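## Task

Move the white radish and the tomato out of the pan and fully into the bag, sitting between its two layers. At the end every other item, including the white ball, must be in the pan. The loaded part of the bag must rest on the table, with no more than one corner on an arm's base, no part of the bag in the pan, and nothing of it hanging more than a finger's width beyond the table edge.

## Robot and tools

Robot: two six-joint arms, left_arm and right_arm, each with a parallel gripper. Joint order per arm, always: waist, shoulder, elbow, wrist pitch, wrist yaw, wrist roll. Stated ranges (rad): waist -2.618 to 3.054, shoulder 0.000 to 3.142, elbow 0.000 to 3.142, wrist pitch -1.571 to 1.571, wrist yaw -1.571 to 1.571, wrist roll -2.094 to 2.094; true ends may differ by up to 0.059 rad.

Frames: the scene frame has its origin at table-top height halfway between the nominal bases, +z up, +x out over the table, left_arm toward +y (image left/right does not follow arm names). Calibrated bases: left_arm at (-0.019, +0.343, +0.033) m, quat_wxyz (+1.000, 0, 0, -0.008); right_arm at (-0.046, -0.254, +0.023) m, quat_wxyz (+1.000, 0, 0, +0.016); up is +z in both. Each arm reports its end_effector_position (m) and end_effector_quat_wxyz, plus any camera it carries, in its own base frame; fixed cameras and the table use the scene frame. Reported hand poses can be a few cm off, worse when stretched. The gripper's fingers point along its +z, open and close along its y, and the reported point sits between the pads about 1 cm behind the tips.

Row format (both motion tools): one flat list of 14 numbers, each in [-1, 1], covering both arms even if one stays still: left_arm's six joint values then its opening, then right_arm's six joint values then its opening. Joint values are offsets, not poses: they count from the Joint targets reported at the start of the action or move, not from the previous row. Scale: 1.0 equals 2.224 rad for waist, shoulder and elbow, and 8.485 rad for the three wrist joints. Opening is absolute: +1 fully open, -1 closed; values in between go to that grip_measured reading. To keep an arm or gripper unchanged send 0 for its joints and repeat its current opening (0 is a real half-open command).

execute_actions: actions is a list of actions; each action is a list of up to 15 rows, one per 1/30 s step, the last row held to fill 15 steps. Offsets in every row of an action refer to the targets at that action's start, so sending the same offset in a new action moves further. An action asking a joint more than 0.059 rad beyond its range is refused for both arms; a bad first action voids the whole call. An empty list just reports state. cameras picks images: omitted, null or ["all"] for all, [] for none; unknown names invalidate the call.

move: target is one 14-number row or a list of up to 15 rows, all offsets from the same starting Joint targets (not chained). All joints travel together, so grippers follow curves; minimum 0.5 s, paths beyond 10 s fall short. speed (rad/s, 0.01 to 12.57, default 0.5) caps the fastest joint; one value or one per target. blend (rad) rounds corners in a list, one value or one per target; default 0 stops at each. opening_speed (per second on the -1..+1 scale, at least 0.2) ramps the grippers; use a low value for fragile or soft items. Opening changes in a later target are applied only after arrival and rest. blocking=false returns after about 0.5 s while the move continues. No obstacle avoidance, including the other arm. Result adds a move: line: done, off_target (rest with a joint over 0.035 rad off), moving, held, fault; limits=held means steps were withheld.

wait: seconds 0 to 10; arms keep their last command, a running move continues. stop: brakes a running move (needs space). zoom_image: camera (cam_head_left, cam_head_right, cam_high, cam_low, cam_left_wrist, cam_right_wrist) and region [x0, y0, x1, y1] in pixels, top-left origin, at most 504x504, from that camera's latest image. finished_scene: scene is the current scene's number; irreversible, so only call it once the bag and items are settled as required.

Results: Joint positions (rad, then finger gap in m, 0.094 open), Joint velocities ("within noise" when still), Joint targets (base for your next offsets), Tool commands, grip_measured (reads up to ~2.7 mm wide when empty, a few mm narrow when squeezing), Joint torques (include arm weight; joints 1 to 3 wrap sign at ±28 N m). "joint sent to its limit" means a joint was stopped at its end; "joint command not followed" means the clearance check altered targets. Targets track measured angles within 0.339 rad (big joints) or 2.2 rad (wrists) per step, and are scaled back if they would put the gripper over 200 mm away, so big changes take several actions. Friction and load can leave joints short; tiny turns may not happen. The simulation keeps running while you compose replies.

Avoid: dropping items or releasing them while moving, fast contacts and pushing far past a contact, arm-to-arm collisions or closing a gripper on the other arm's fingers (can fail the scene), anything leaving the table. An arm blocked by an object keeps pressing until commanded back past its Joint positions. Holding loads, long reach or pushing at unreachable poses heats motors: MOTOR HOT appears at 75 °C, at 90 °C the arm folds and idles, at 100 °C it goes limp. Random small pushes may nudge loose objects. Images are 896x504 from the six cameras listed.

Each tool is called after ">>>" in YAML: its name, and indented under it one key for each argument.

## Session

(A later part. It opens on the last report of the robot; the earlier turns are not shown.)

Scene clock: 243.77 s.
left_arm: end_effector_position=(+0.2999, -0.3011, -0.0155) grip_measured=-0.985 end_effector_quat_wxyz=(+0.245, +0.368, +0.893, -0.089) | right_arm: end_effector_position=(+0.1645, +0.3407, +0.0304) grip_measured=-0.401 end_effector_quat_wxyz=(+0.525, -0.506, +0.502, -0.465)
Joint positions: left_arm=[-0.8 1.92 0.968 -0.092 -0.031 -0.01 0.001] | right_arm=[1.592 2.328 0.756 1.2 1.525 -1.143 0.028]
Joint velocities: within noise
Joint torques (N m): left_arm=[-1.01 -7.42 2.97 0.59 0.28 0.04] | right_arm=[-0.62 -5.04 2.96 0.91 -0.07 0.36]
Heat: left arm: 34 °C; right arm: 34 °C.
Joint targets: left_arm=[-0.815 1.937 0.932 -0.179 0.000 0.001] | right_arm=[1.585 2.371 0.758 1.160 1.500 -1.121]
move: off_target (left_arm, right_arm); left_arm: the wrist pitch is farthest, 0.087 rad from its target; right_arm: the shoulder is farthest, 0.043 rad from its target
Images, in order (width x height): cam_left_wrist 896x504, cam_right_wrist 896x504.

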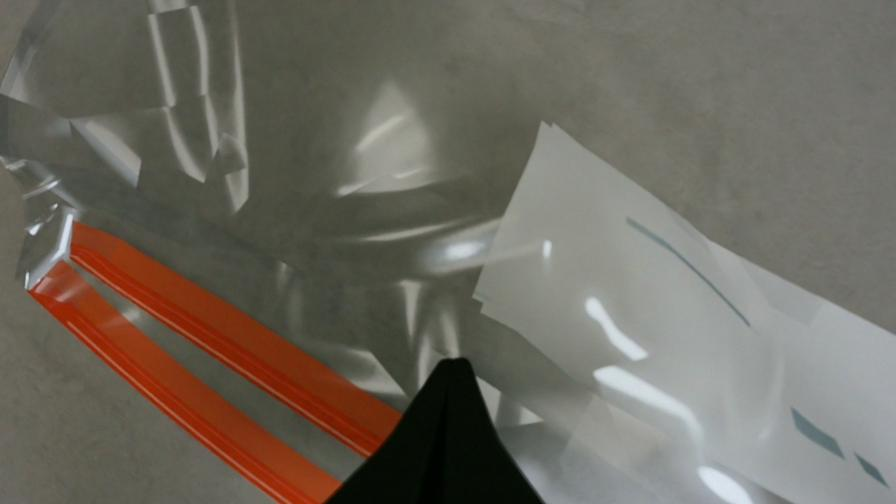

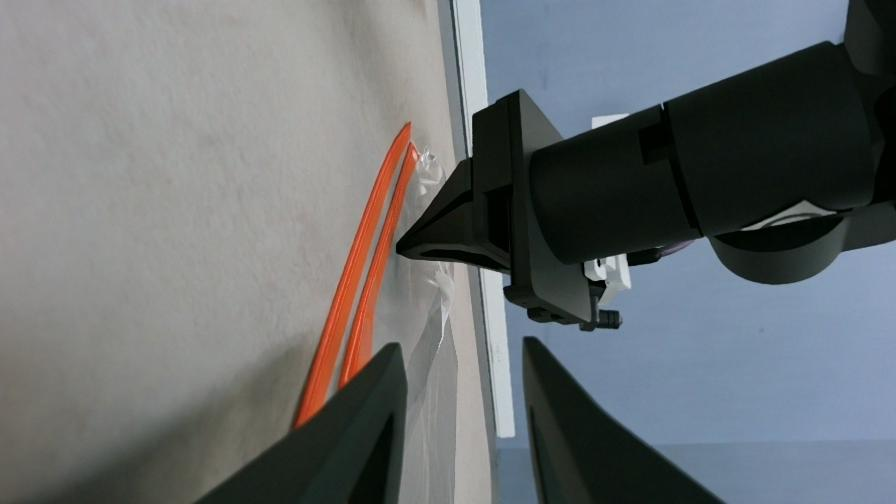

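>>> move:
  target: [-0.0177,-0.016,-0.0251,0.0024,0,0,-1,0,0,0,0,0,0,-0.4]
  cameras: ["cam_right_wrist","cam_left_wrist"]

>>> zoom_image:
  camera: "cam_right_wrist"
  region: [250, 80, 600, 430]

Scene clock: 245.00 s.
left_arm: end_effector_position=(+0.2805, -0.3049, -0.0157) grip_measured=-0.985 end_effector_quat_wxyz=(+0.246, +0.385, +0.884, -0.095) | right_arm: end_effector_position=(+0.1645, +0.3407, +0.0304) grip_measured=-0.401 end_effector_quat_wxyz=(+0.525, -0.506, +0.502, -0.465)
Joint positions: left_arm=[-0.84 1.885 0.913 -0.065 -0.031 -0.01 0.001] | right_arm=[1.592 2.328 0.756 1.2 1.525 -1.143 0.028]
Joint velocities: within noise
Joint torques (N m): left_arm=[-0.94 -7.15 2.74 0.53 0.29 0.05] | right_arm=[-0.62 -5.07 2.96 0.91 -0.07 0.35]
Heat: left arm: 34 °C; right arm: 34 °C.
Joint targets: left_arm=[-0.854 1.901 0.877 -0.159 0.000 0.001] | right_arm=[1.585 2.371 0.758 1.160 1.500 -1.121]
move: off_target (left_arm, right_arm); left_arm: the wrist pitch is farthest, 0.093 rad from its target; right_arm: the shoulder is farthest, 0.043 rad from its target
Images, in order (width x height): cam_left_wrist 896x504, cam_right_wrist 896x504.

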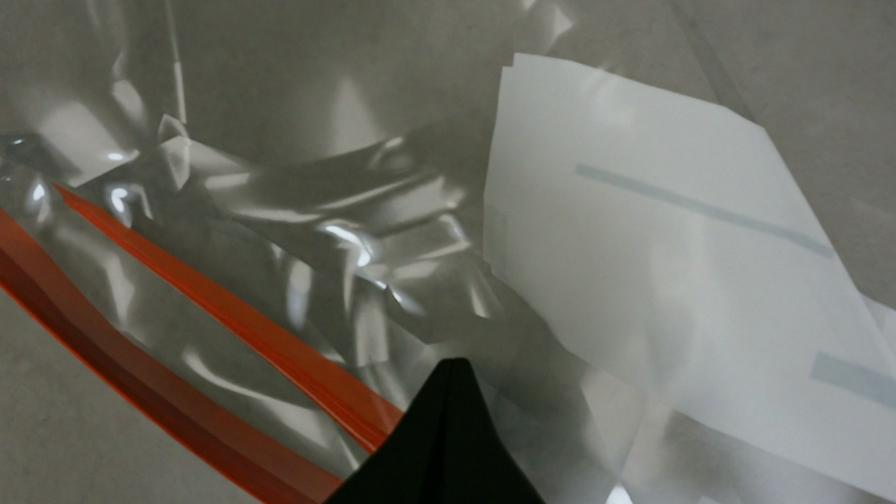

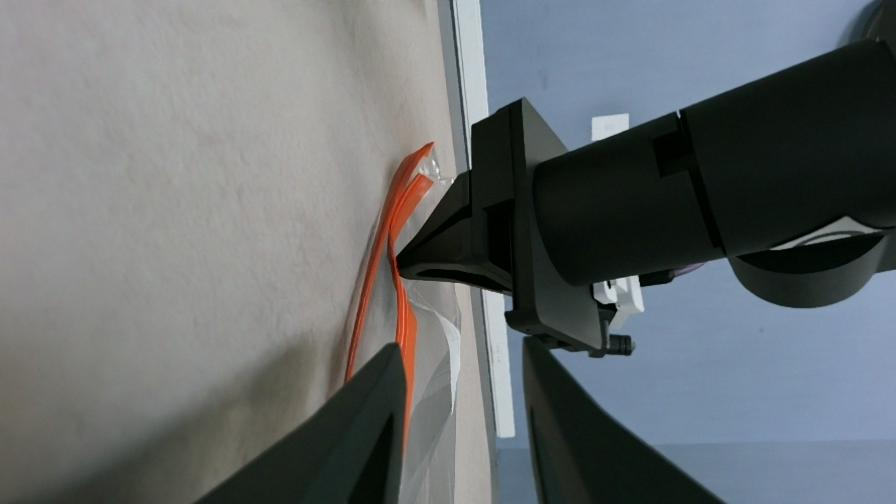

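Scaled by 1.440 from the camera's 896x504 image, which has a finer 1280x720 frame.

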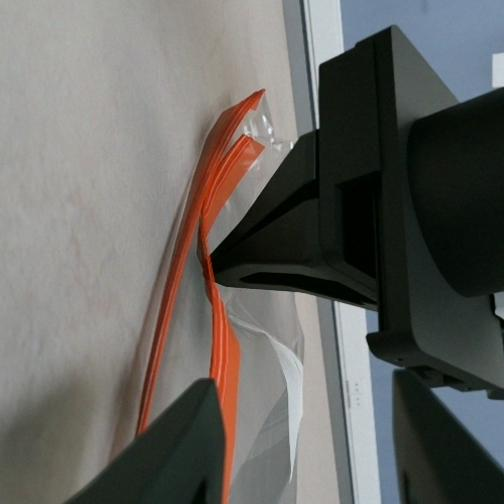

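>>> move:
  target:
    - [0,0,0,0,0,0,-1,0,0.013,0,-0.0059,0,0,-0.4]
    - [-0.0133,-0.012,-0.0188,0.0018,0,0,-1,0,0.013,0,-0.0059,0,0,-0.4]
  cameras: ["cam_right_wrist","cam_left_wrist"]

Scene clock: 246.47 s.
left_arm: end_effector_position=(+0.2650, -0.3066, -0.0160) grip_measured=-0.985 end_effector_quat_wxyz=(+0.245, +0.399, +0.878, -0.099) | right_arm: end_effector_position=(+0.1646, +0.3404, +0.0296) grip_measured=-0.401 end_effector_quat_wxyz=(+0.516, -0.507, +0.498, -0.478)
Joint positions: left_arm=[-0.871 1.857 0.871 -0.05 -0.031 -0.01 0.001] | right_arm=[1.592 2.336 0.769 1.184 1.543 -1.159 0.028]
Joint velocities: within noise
Joint torques (N m): left_arm=[-0.76 -6.76 2.71 0.53 0.28 0.06] | right_arm=[-0.61 -3.28 1.73 0.56 -0.24 0.54]
Heat: left arm: 34 °C; right arm: 34 °C.
Joint targets: left_arm=[-0.884 1.875 0.835 -0.144 0.000 0.001] | right_arm=[1.585 2.400 0.758 1.110 1.500 -1.121]
move: off_target (left_arm, right_arm); left_arm: the wrist pitch is farthest, 0.094 rad from its target; right_arm: the wrist pitch is farthest, 0.074 rad from its target
Images, in order (width x height): cam_left_wrist 896x504, cam_right_wrist 896x504.

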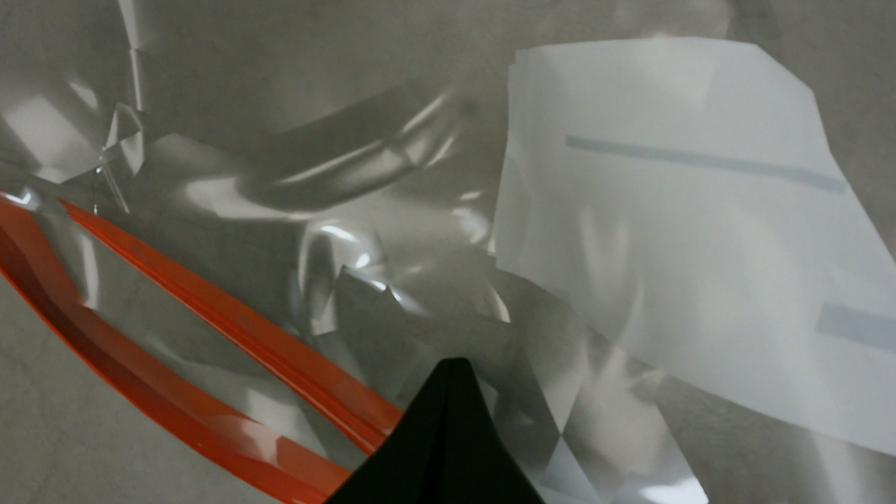

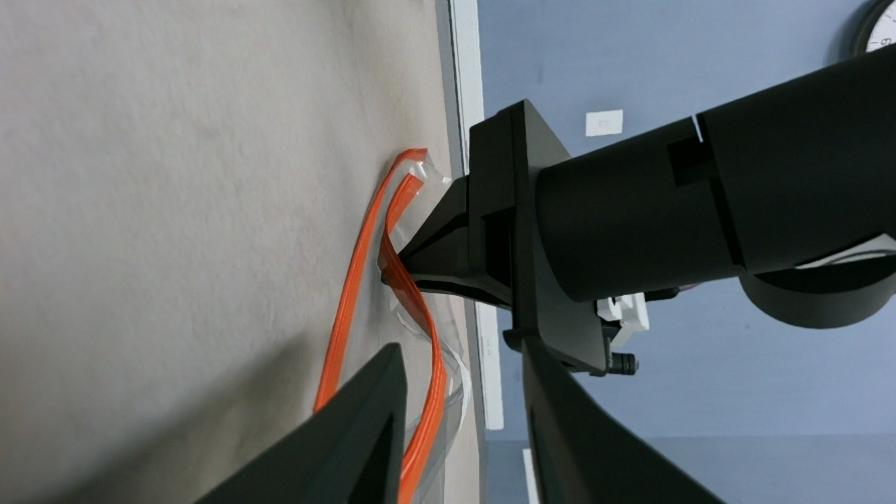

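>>> move:
  target: [0,0,0,0,0,0,-1,-0.08,-0.0225,0.030,-0.0062,0,0,-0.4]
  cameras: ["cam_right_wrist","cam_left_wrist","cam_low"]

>>> zoom_image:
  camera: "cam_right_wrist"
  region: [250, 130, 600, 504]

Scene clock: 247.77 s.
left_arm: end_effector_position=(+0.2650, -0.3082, -0.0152) grip_measured=-0.985 end_effector_quat_wxyz=(+0.247, +0.399, +0.877, -0.103) | right_arm: end_effector_position=(+0.2141, +0.3296, +0.0293) grip_measured=-0.401 end_effector_quat_wxyz=(+0.479, -0.484, +0.527, -0.509)
Joint positions: left_arm=[-0.871 1.857 0.871 -0.044 -0.025 -0.011 0.001] | right_arm=[1.447 2.336 0.822 1.105 1.514 -1.149 0.028]
Joint velocities: within noise
Joint torques (N m): left_arm=[-0.73 -6.76 2.73 0.47 0.22 0.05] | right_arm=[-3.77 -7.92 3.32 0.83 0.05 0.42]
Heat: left arm: 33 °C; right arm: 34 °C.
Joint targets: left_arm=[-0.884 1.875 0.835 -0.143 0.000 0.001] | right_arm=[1.407 2.350 0.825 1.057 1.500 -1.121]
move: off_target (left_arm, right_arm); left_arm: the wrist pitch is farthest, 0.100 rad from its target; right_arm: the wrist pitch is farthest, 0.047 rad from its target
Images, in order (width x height): cam_low 896x504, cam_left_wrist 896x504, cam_right_wrist 896x504.

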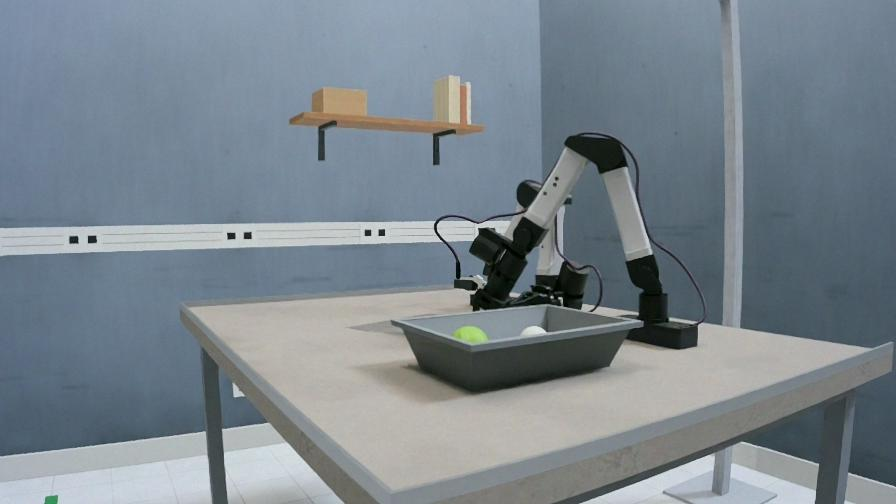

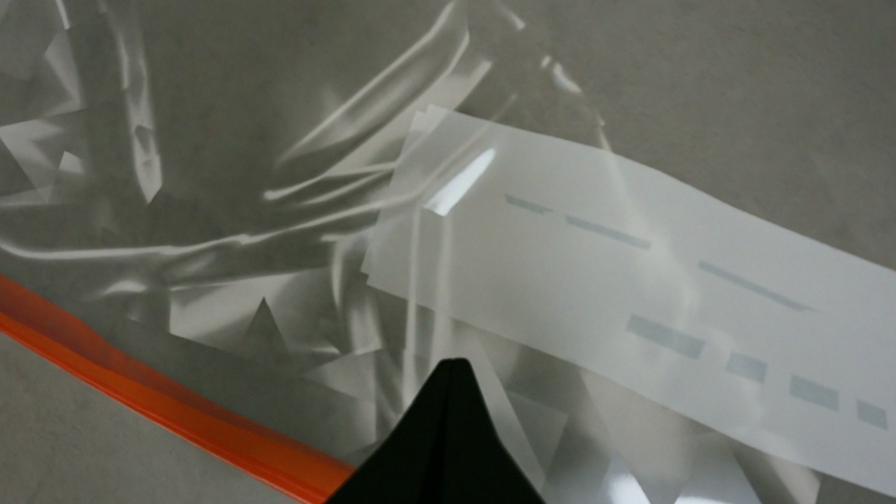

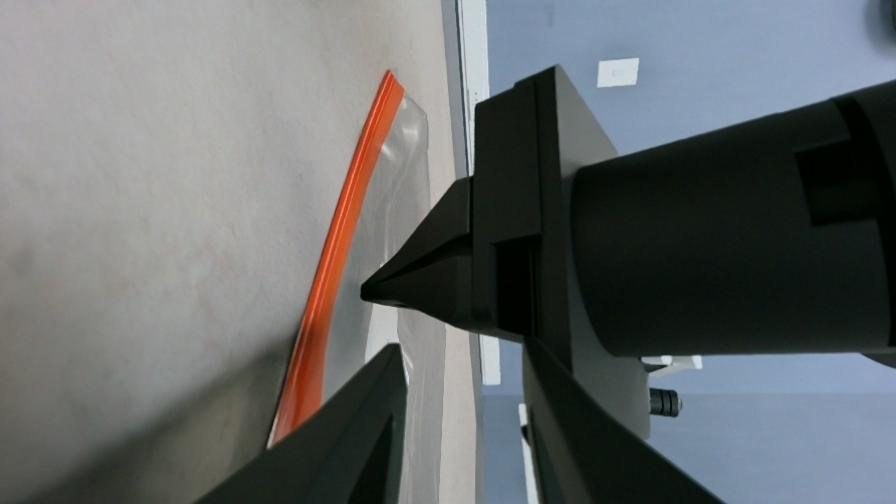

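Scaled by 1.348 from the camera's 896x504 image, which has a finer 1280x720 frame.

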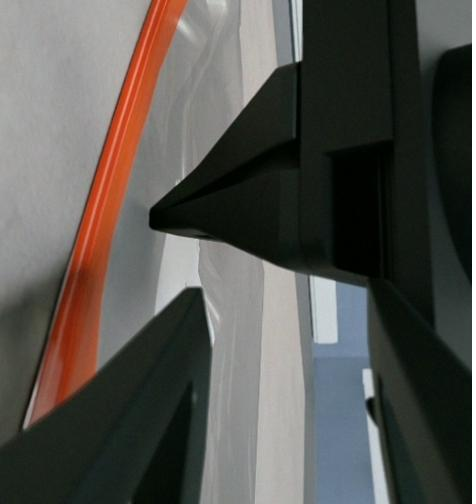

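>>> move:
  target: [0,0,0,0,0,0,-1,0.08,0,-0.025,0.005,0,0,-0.4]
  cameras: ["cam_right_wrist"]

>>> move:
  target: [0.03,-0.09,0,0.01,0,0,-1,0,0,0,0,0,0,-0.4]
  cameras: ["cam_right_wrist","cam_left_wrist","cam_head_right"]

Scene clock: 249.13 s.
left_arm: end_effector_position=(+0.2637, -0.3084, -0.0158) grip_measured=-0.985 end_effector_quat_wxyz=(+0.245, +0.400, +0.877, -0.105) | right_arm: end_effector_position=(+0.1709, +0.3420, +0.0296) grip_measured=-0.401 end_effector_quat_wxyz=(+0.509, -0.507, +0.499, -0.485)
Joint positions: left_arm=[-0.872 1.857 0.87 -0.045 -0.021 -0.01 0.001] | right_arm=[1.573 2.334 0.788 1.14 1.539 -1.15 0.028]
Joint velocities: within noise
Joint torques (N m): left_arm=[-0.7 -6.76 2.82 0.48 0.19 0.07] | right_arm=[1.21 -7.57 1.05 0.86 -0.19 0.42]
Heat: left arm: 33 °C; right arm: 34 °C.
Joint targets: left_arm=[-0.884 1.875 0.835 -0.144 0.000 0.001] | right_arm=[1.585 2.350 0.769 1.100 1.500 -1.121]
move: off_target (left_arm, right_arm); left_arm: the wrist pitch is farthest, 0.098 rad from its target; right_arm: the wrist pitch is farthest, 0.041 rad from its target
Images, in order (width x height): cam_right_wrist 896x504.

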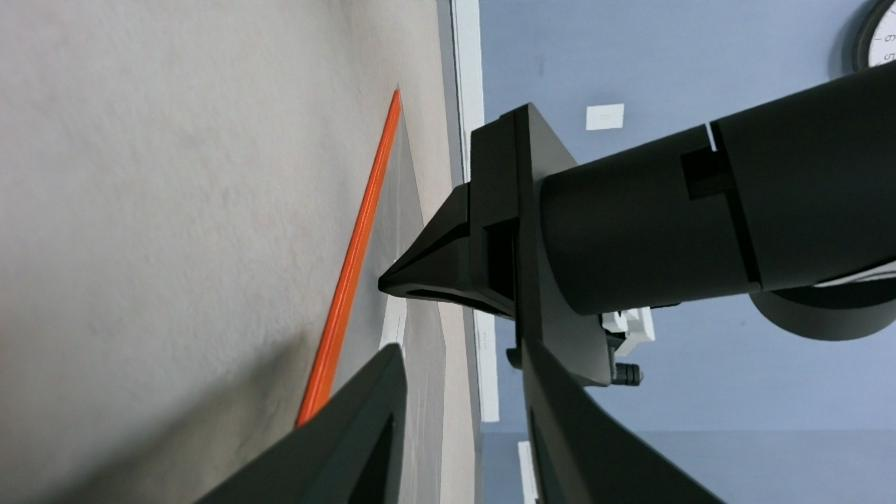

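Scene clock: 249.97 s.
left_arm: end_effector_position=(+0.2810, -0.2981, +0.0384) grip_measured=-0.985 end_effector_quat_wxyz=(+0.301, +0.370, +0.870, -0.126) | right_arm: end_effector_position=(+0.1709, +0.3420, +0.0296) grip_measured=-0.401 end_effector_quat_wxyz=(+0.509, -0.507, +0.499, -0.485)
Joint positions: left_arm=[-0.821 1.687 0.84 -0.058 -0.014 -0.01 0.001] | right_arm=[1.573 2.334 0.788 1.141 1.539 -1.15 0.028]
Joint velocities: within noise
Joint torques (N m): left_arm=[0.47 -8.23 6.52 1.8 0.13 0.05] | right_arm=[1.21 -7.56 1.06 0.88 -0.19 0.42]
Heat: left arm: 33 °C; right arm: 34 °C.
Joint targets: left_arm=[-0.817 1.675 0.834 -0.059 0.000 0.001] | right_arm=[1.585 2.350 0.770 1.100 1.500 -1.121]
move: off_target (right_arm); right_arm: the wrist pitch is farthest, 0.041 rad from its target
Images, in order (width x height): cam_head_right 896x504, cam_left_wrist 896x504, cam_right_wrist 896x504.

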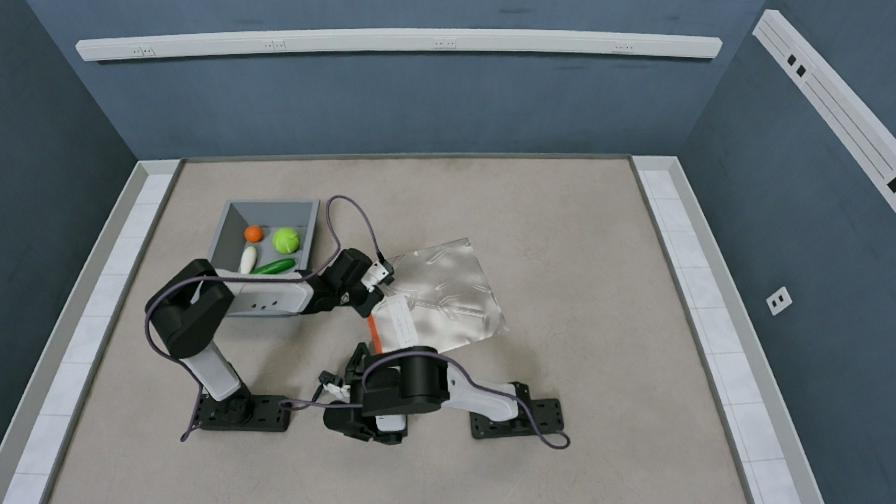

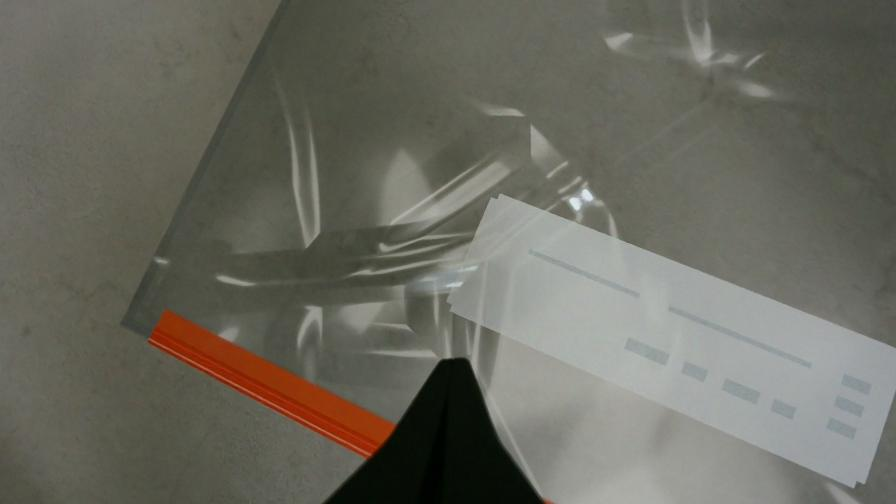

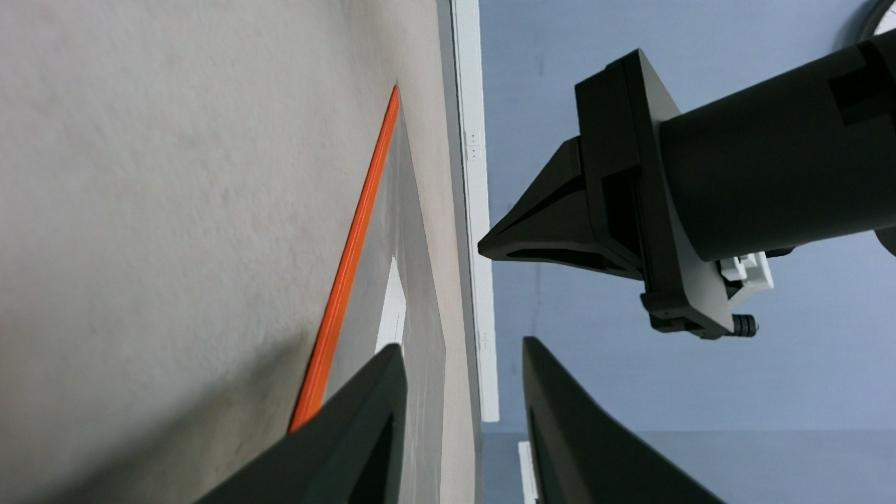

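>>> move:
  target:
    - [0.0413,0.108,0.136,-0.0319,0,0,-1,0,0,0,0,0,0,-0.4]
    - [0.0413,0.155,0.102,-0.0097,0,0,-1,0,0,0,0,0,0,-0.4]
    - [-0.0033,0.1219,0.0508,-0.0049,0,0,-1,0,0,0,0,0,0,-0.4]
  cameras: ["cam_right_wrist","cam_left_wrist"]

Scene clock: 252.53 s.
left_arm: end_effector_position=(+0.2997, -0.3158, -0.0148) grip_measured=-0.985 end_effector_quat_wxyz=(+0.258, +0.376, +0.884, -0.103) | right_arm: end_effector_position=(+0.1709, +0.3420, +0.0296) grip_measured=-0.401 end_effector_quat_wxyz=(+0.509, -0.507, +0.499, -0.485)
Joint positions: left_arm=[-0.819 1.938 0.976 -0.046 -0.02 -0.009 0.001] | right_arm=[1.573 2.334 0.788 1.141 1.539 -1.15 0.028]
Joint velocities: within noise
Joint torques (N m): left_arm=[-0.24 -8.35 3.62 1.03 0.19 0.04] | right_arm=[1.22 -7.56 1.07 0.88 -0.19 0.42]
Heat: left arm: 33 °C; right arm: 34 °C.
Joint targets: left_arm=[-0.825 1.946 0.947 -0.100 0.000 0.001] | right_arm=[1.585 2.350 0.770 1.100 1.500 -1.121]
move: off_target (left_arm, right_arm); left_arm: the wrist pitch is farthest, 0.055 rad from its target; right_arm: the wrist pitch is farthest, 0.041 rad from its target
Images, in order (width x height): cam_left_wrist 896x504, cam_right_wrist 896x504.

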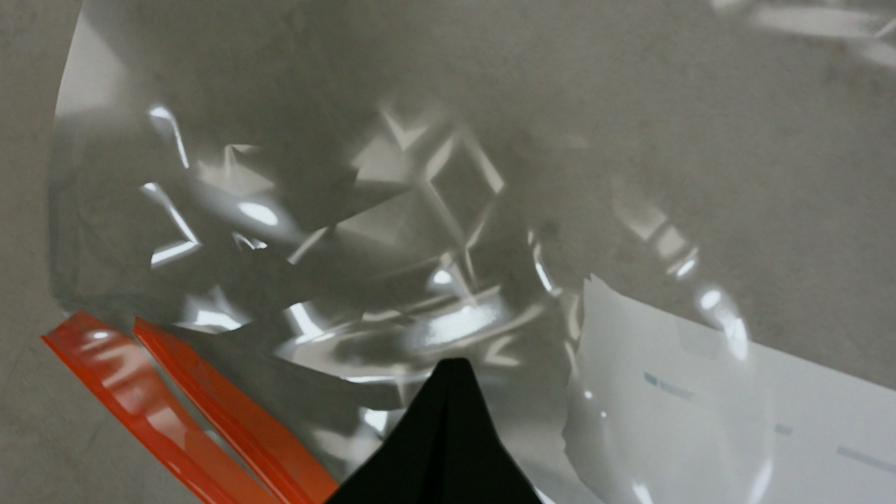

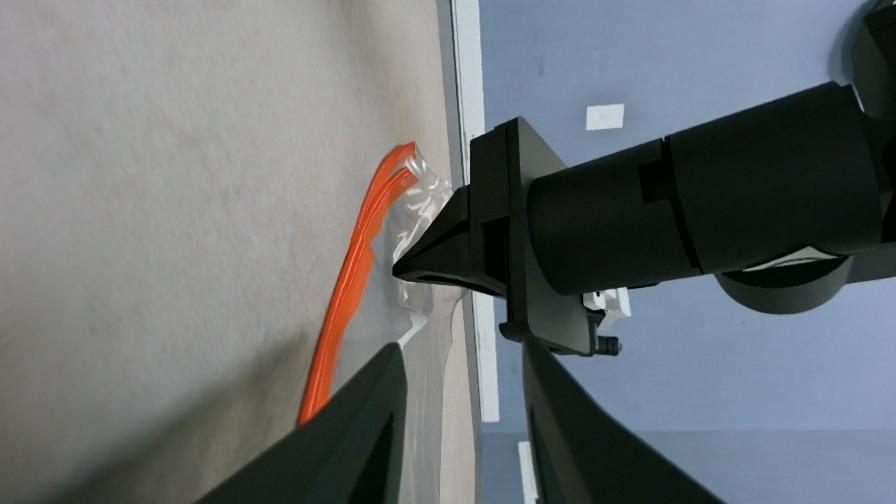

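>>> move:
  target:
    - [-0.019,-0.0143,-0.022,0.002,0,0,-1,0,0,0,0,0,0,-0.4]
    - [-0.037,-0.030,-0.047,0.0044,0,0,-1,0,0,0,0,0,0,-0.4]
  cameras: ["cam_right_wrist","cam_left_wrist"]

Scene clock: 253.50 s.
left_arm: end_effector_position=(+0.2613, -0.3219, -0.0151) grip_measured=-0.985 end_effector_quat_wxyz=(+0.258, +0.409, +0.867, -0.115) | right_arm: end_effector_position=(+0.1709, +0.3420, +0.0296) grip_measured=-0.401 end_effector_quat_wxyz=(+0.509, -0.507, +0.499, -0.485)
Joint positions: left_arm=[-0.897 1.873 0.872 0.003 -0.02 -0.009 0.001] | right_arm=[1.573 2.334 0.788 1.141 1.539 -1.15 0.028]
Joint velocities: within noise
Joint torques (N m): left_arm=[-0.51 -7.82 3.44 0.9 0.18 0.04] | right_arm=[1.21 -7.56 1.09 0.88 -0.19 0.42]
Heat: left arm: 33 °C; right arm: 34 °C.
Joint targets: left_arm=[-0.907 1.879 0.843 -0.063 0.000 0.001] | right_arm=[1.585 2.350 0.770 1.100 1.500 -1.121]
move: off_target (left_arm, right_arm); left_arm: the wrist pitch is farthest, 0.065 rad from its target; right_arm: the wrist pitch is farthest, 0.041 rad from its target
Images, in order (width x height): cam_left_wrist 896x504, cam_right_wrist 896x504.

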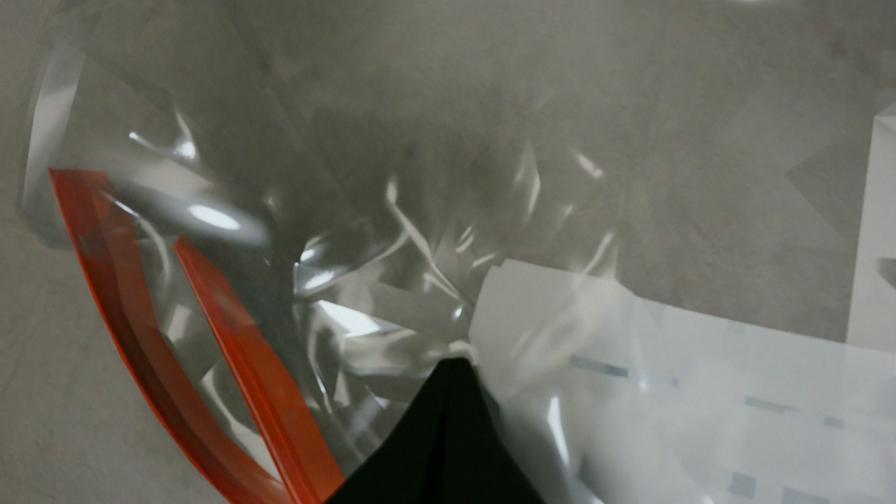

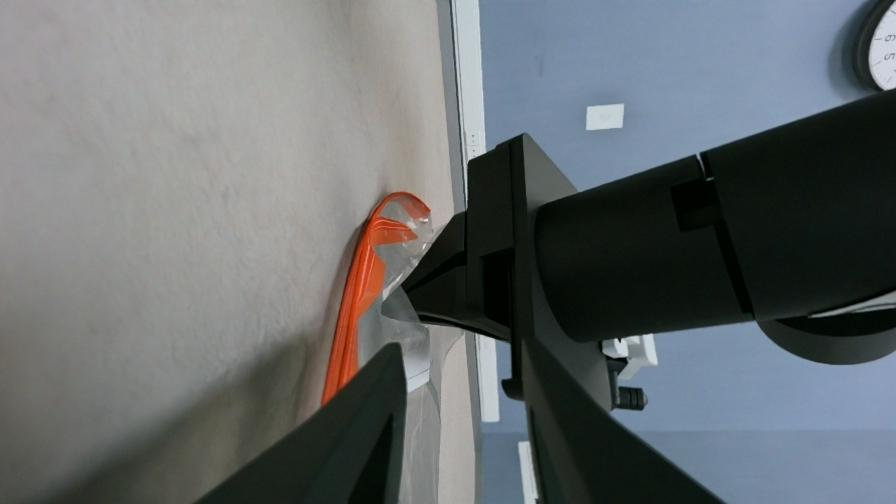

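>>> move:
  target: [0.03,-0.09,0,0.01,0,0,-1,0,0,0,0,0,0,-0.4]
  cameras: ["cam_right_wrist","cam_left_wrist","cam_high"]

Scene clock: 255.10 s.
left_arm: end_effector_position=(+0.2859, -0.3175, +0.0529) grip_measured=-0.985 end_effector_quat_wxyz=(+0.336, +0.374, +0.852, -0.146) | right_arm: end_effector_position=(+0.1709, +0.3420, +0.0296) grip_measured=-0.401 end_effector_quat_wxyz=(+0.509, -0.507, +0.499, -0.485)
Joint positions: left_arm=[-0.843 1.691 0.849 0.022 -0.014 -0.009 0.001] | right_arm=[1.573 2.334 0.788 1.141 1.539 -1.15 0.028]
Joint velocities: within noise
Joint torques (N m): left_arm=[0.44 -8.36 6.61 1.93 0.13 0.05] | right_arm=[1.22 -7.56 1.06 0.88 -0.19 0.43]
Heat: left arm: 33 °C; right arm: 35 °C.
Joint targets: left_arm=[-0.840 1.679 0.843 0.022 0.000 0.001] | right_arm=[1.585 2.350 0.770 1.100 1.500 -1.121]
move: off_target (right_arm); right_arm: the wrist pitch is farthest, 0.041 rad from its target
Images, in order (width x height): cam_high 896x504, cam_left_wrist 896x504, cam_right_wrist 896x504.

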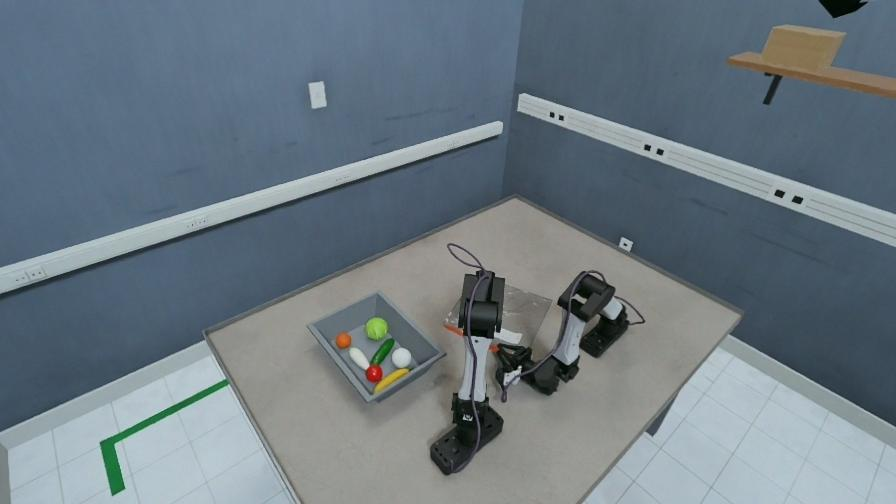

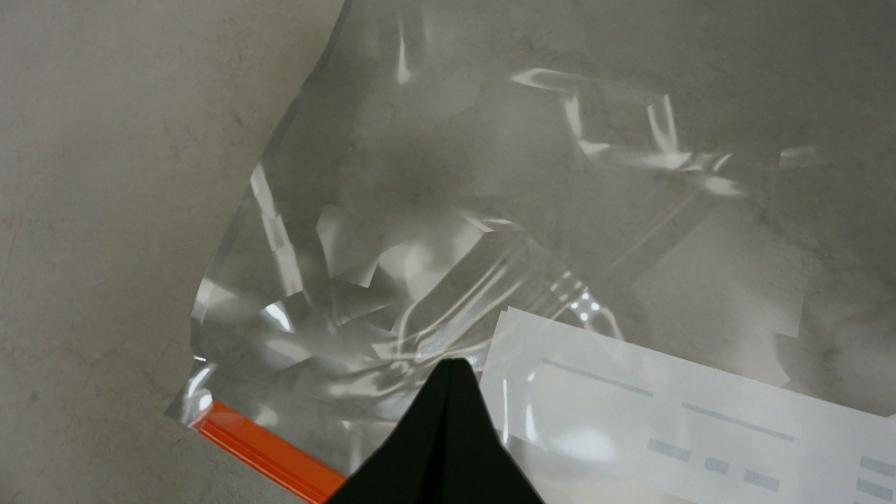

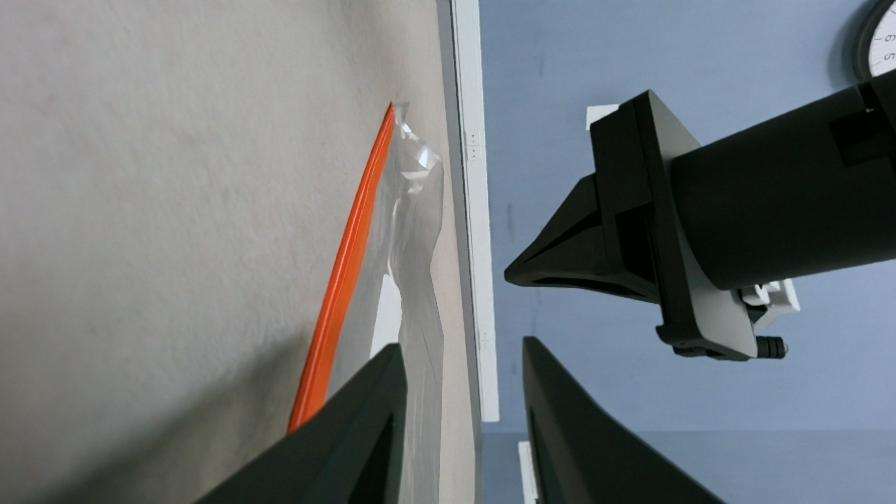

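>>> move:
  target:
    - [0.13,-0.0917,0.1745,-0.1153,0,0,-1,0.03,-0.2,0,0,0,0,-0.4]
    - [0.13,-0.0917,0.1745,-0.1153,0,0,-1,-0.416,-0.3997,0.2735,-0.2495,-0.1768,0.1321,-1]
  speed: 0.9

Scene clock: 261.20 s.
left_arm: end_effector_position=(+0.2861, -0.1744, +0.1368) grip_measured=-0.985 end_effector_quat_wxyz=(+0.170, +0.264, +0.949, -0.043) | right_arm: end_effector_position=(+0.2753, +0.2136, +0.1774) grip_measured=-0.991 end_effector_quat_wxyz=(+0.197, -0.322, +0.924, +0.062)
Joint positions: left_arm=[-0.554 1.489 1.213 -0.943 -0.012 -0.009 0.001] | right_arm=[0.665 1.488 1.35 -1.017 0.009 -0.007 0]
Joint velocities: within noise
Joint torques (N m): left_arm=[0.36 -6.99 9.54 1.05 0.12 0.05] | right_arm=[-0.4 -8.27 9.29 1.02 -0.11 0.12]
Heat: left arm: 34 °C; right arm: 36 °C.
Joint targets: left_arm=[-0.551 1.475 1.231 -0.957 0.000 0.001] | right_arm=[0.660 1.461 1.378 -1.017 0.000 0.000]
move: done

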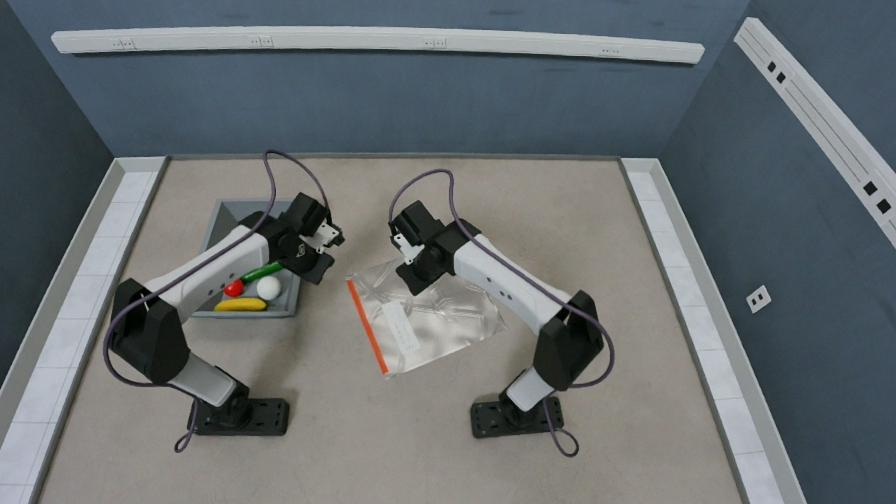

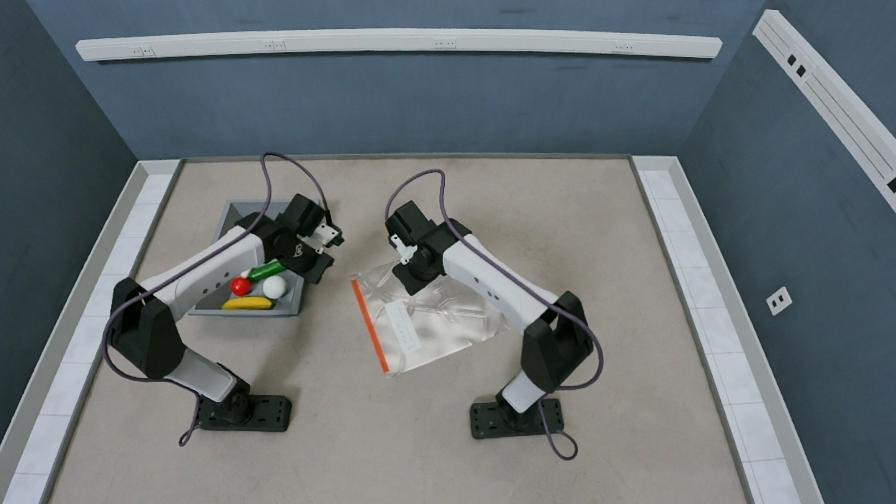

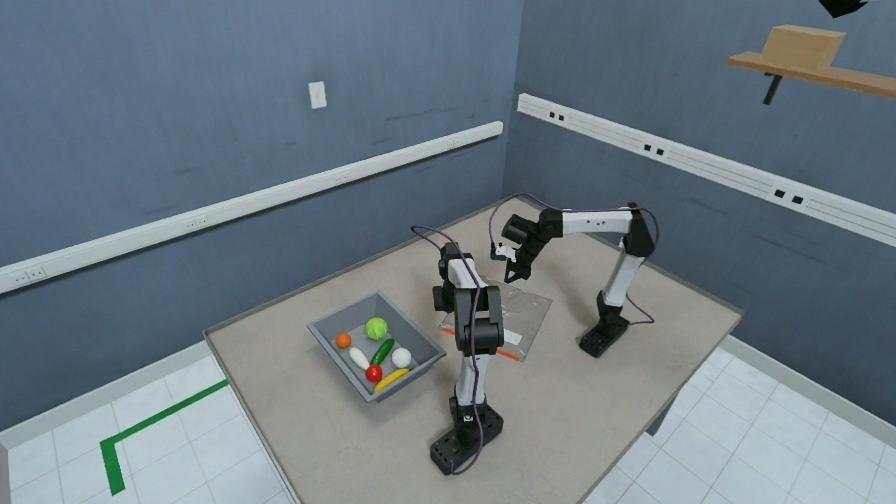

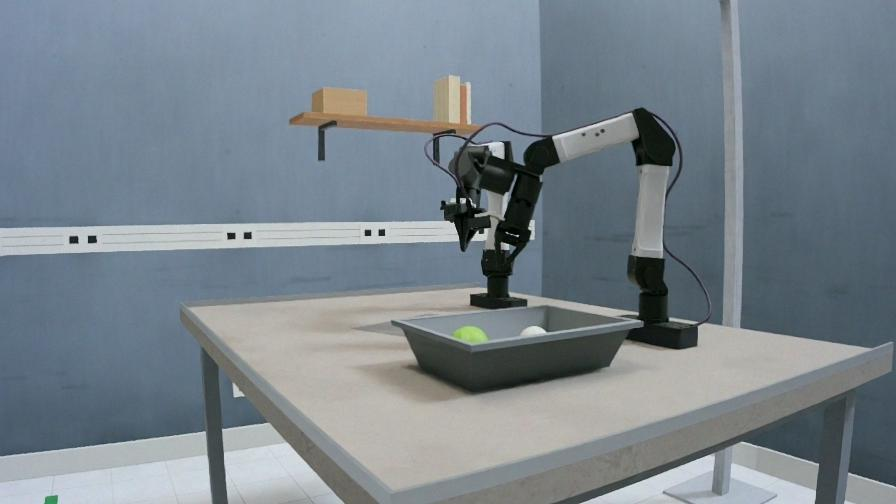

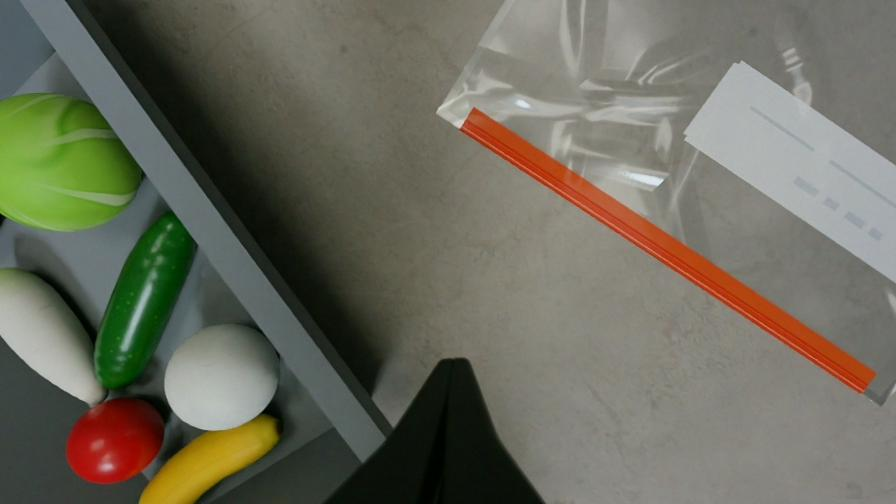

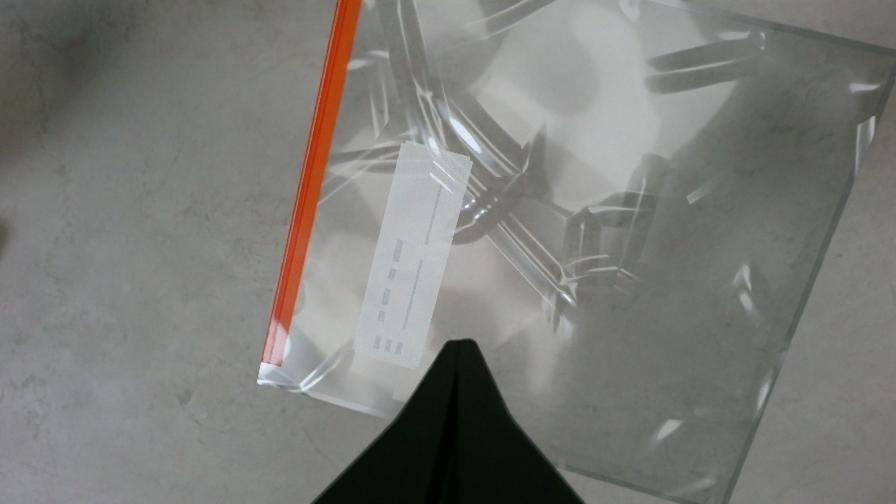

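>>> move:
  target:
    - [0,0,0,0,0,0,-1,0.0869,0.158,-0.1446,0.0793,0,0,-1]
    - [0,0,0,0,0,0,-1,0.0869,0.216,-0.1854,0.1052,0,0,-1]
  cameras: ["cam_right_wrist","cam_left_wrist"]

Scene clock: 264.93 s.
left_arm: end_effector_position=(+0.2861, -0.1744, +0.1368) grip_measured=-0.985 end_effector_quat_wxyz=(+0.170, +0.264, +0.949, -0.043) | right_arm: end_effector_position=(+0.2848, +0.3221, -0.0056) grip_measured=-0.991 end_effector_quat_wxyz=(+0.247, -0.399, +0.876, +0.107)
Joint positions: left_arm=[-0.554 1.489 1.213 -0.943 -0.012 -0.009 0.001] | right_arm=[0.85 1.903 0.983 -0.105 0.007 -0.007 0]
Joint velocities: within noise
Joint torques (N m): left_arm=[0.42 -7.02 9.47 1.05 0.11 0.04] | right_arm=[0.42 -5.15 4.08 1.02 -0.1 0.12]
Heat: left arm: 34 °C; right arm: 36 °C.
Joint targets: left_arm=[-0.551 1.475 1.231 -0.956 0.000 0.001] | right_arm=[0.854 1.941 0.965 -0.125 0.000 0.000]
move: off_target (right_arm); right_arm: the shoulder is farthest, 0.038 rad from its target
Images, in order (width x height): cam_left_wrist 896x504, cam_right_wrist 896x504.

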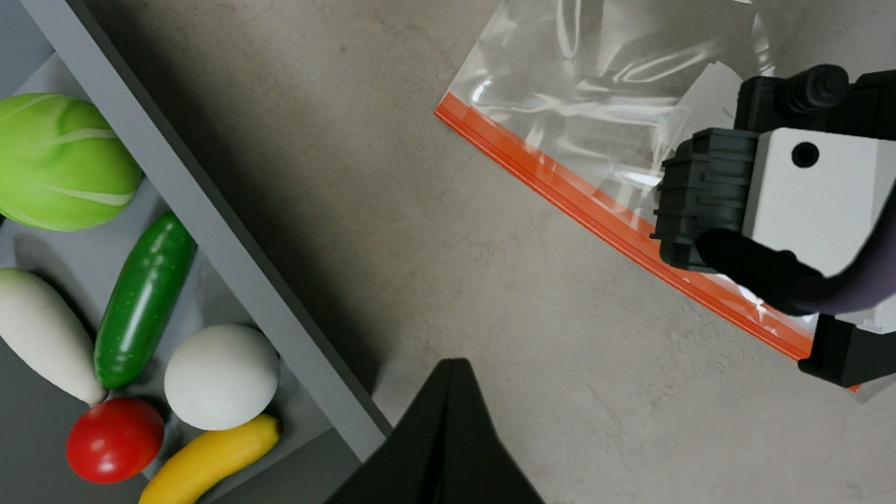

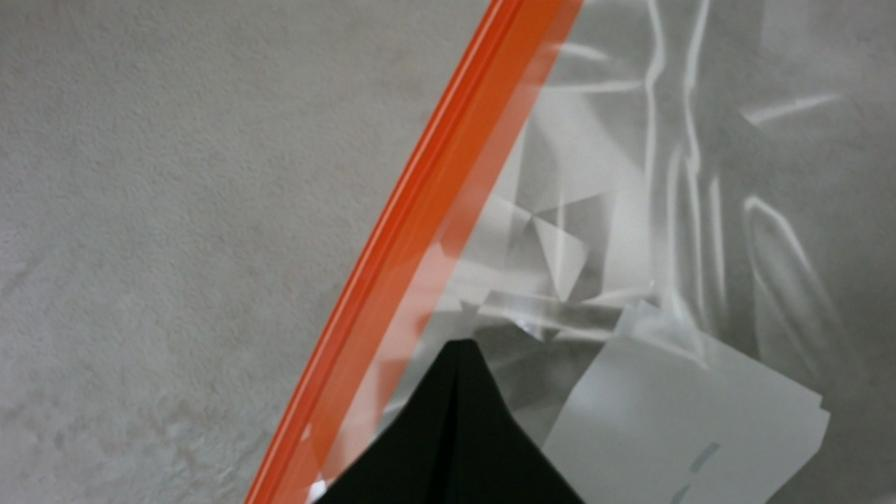

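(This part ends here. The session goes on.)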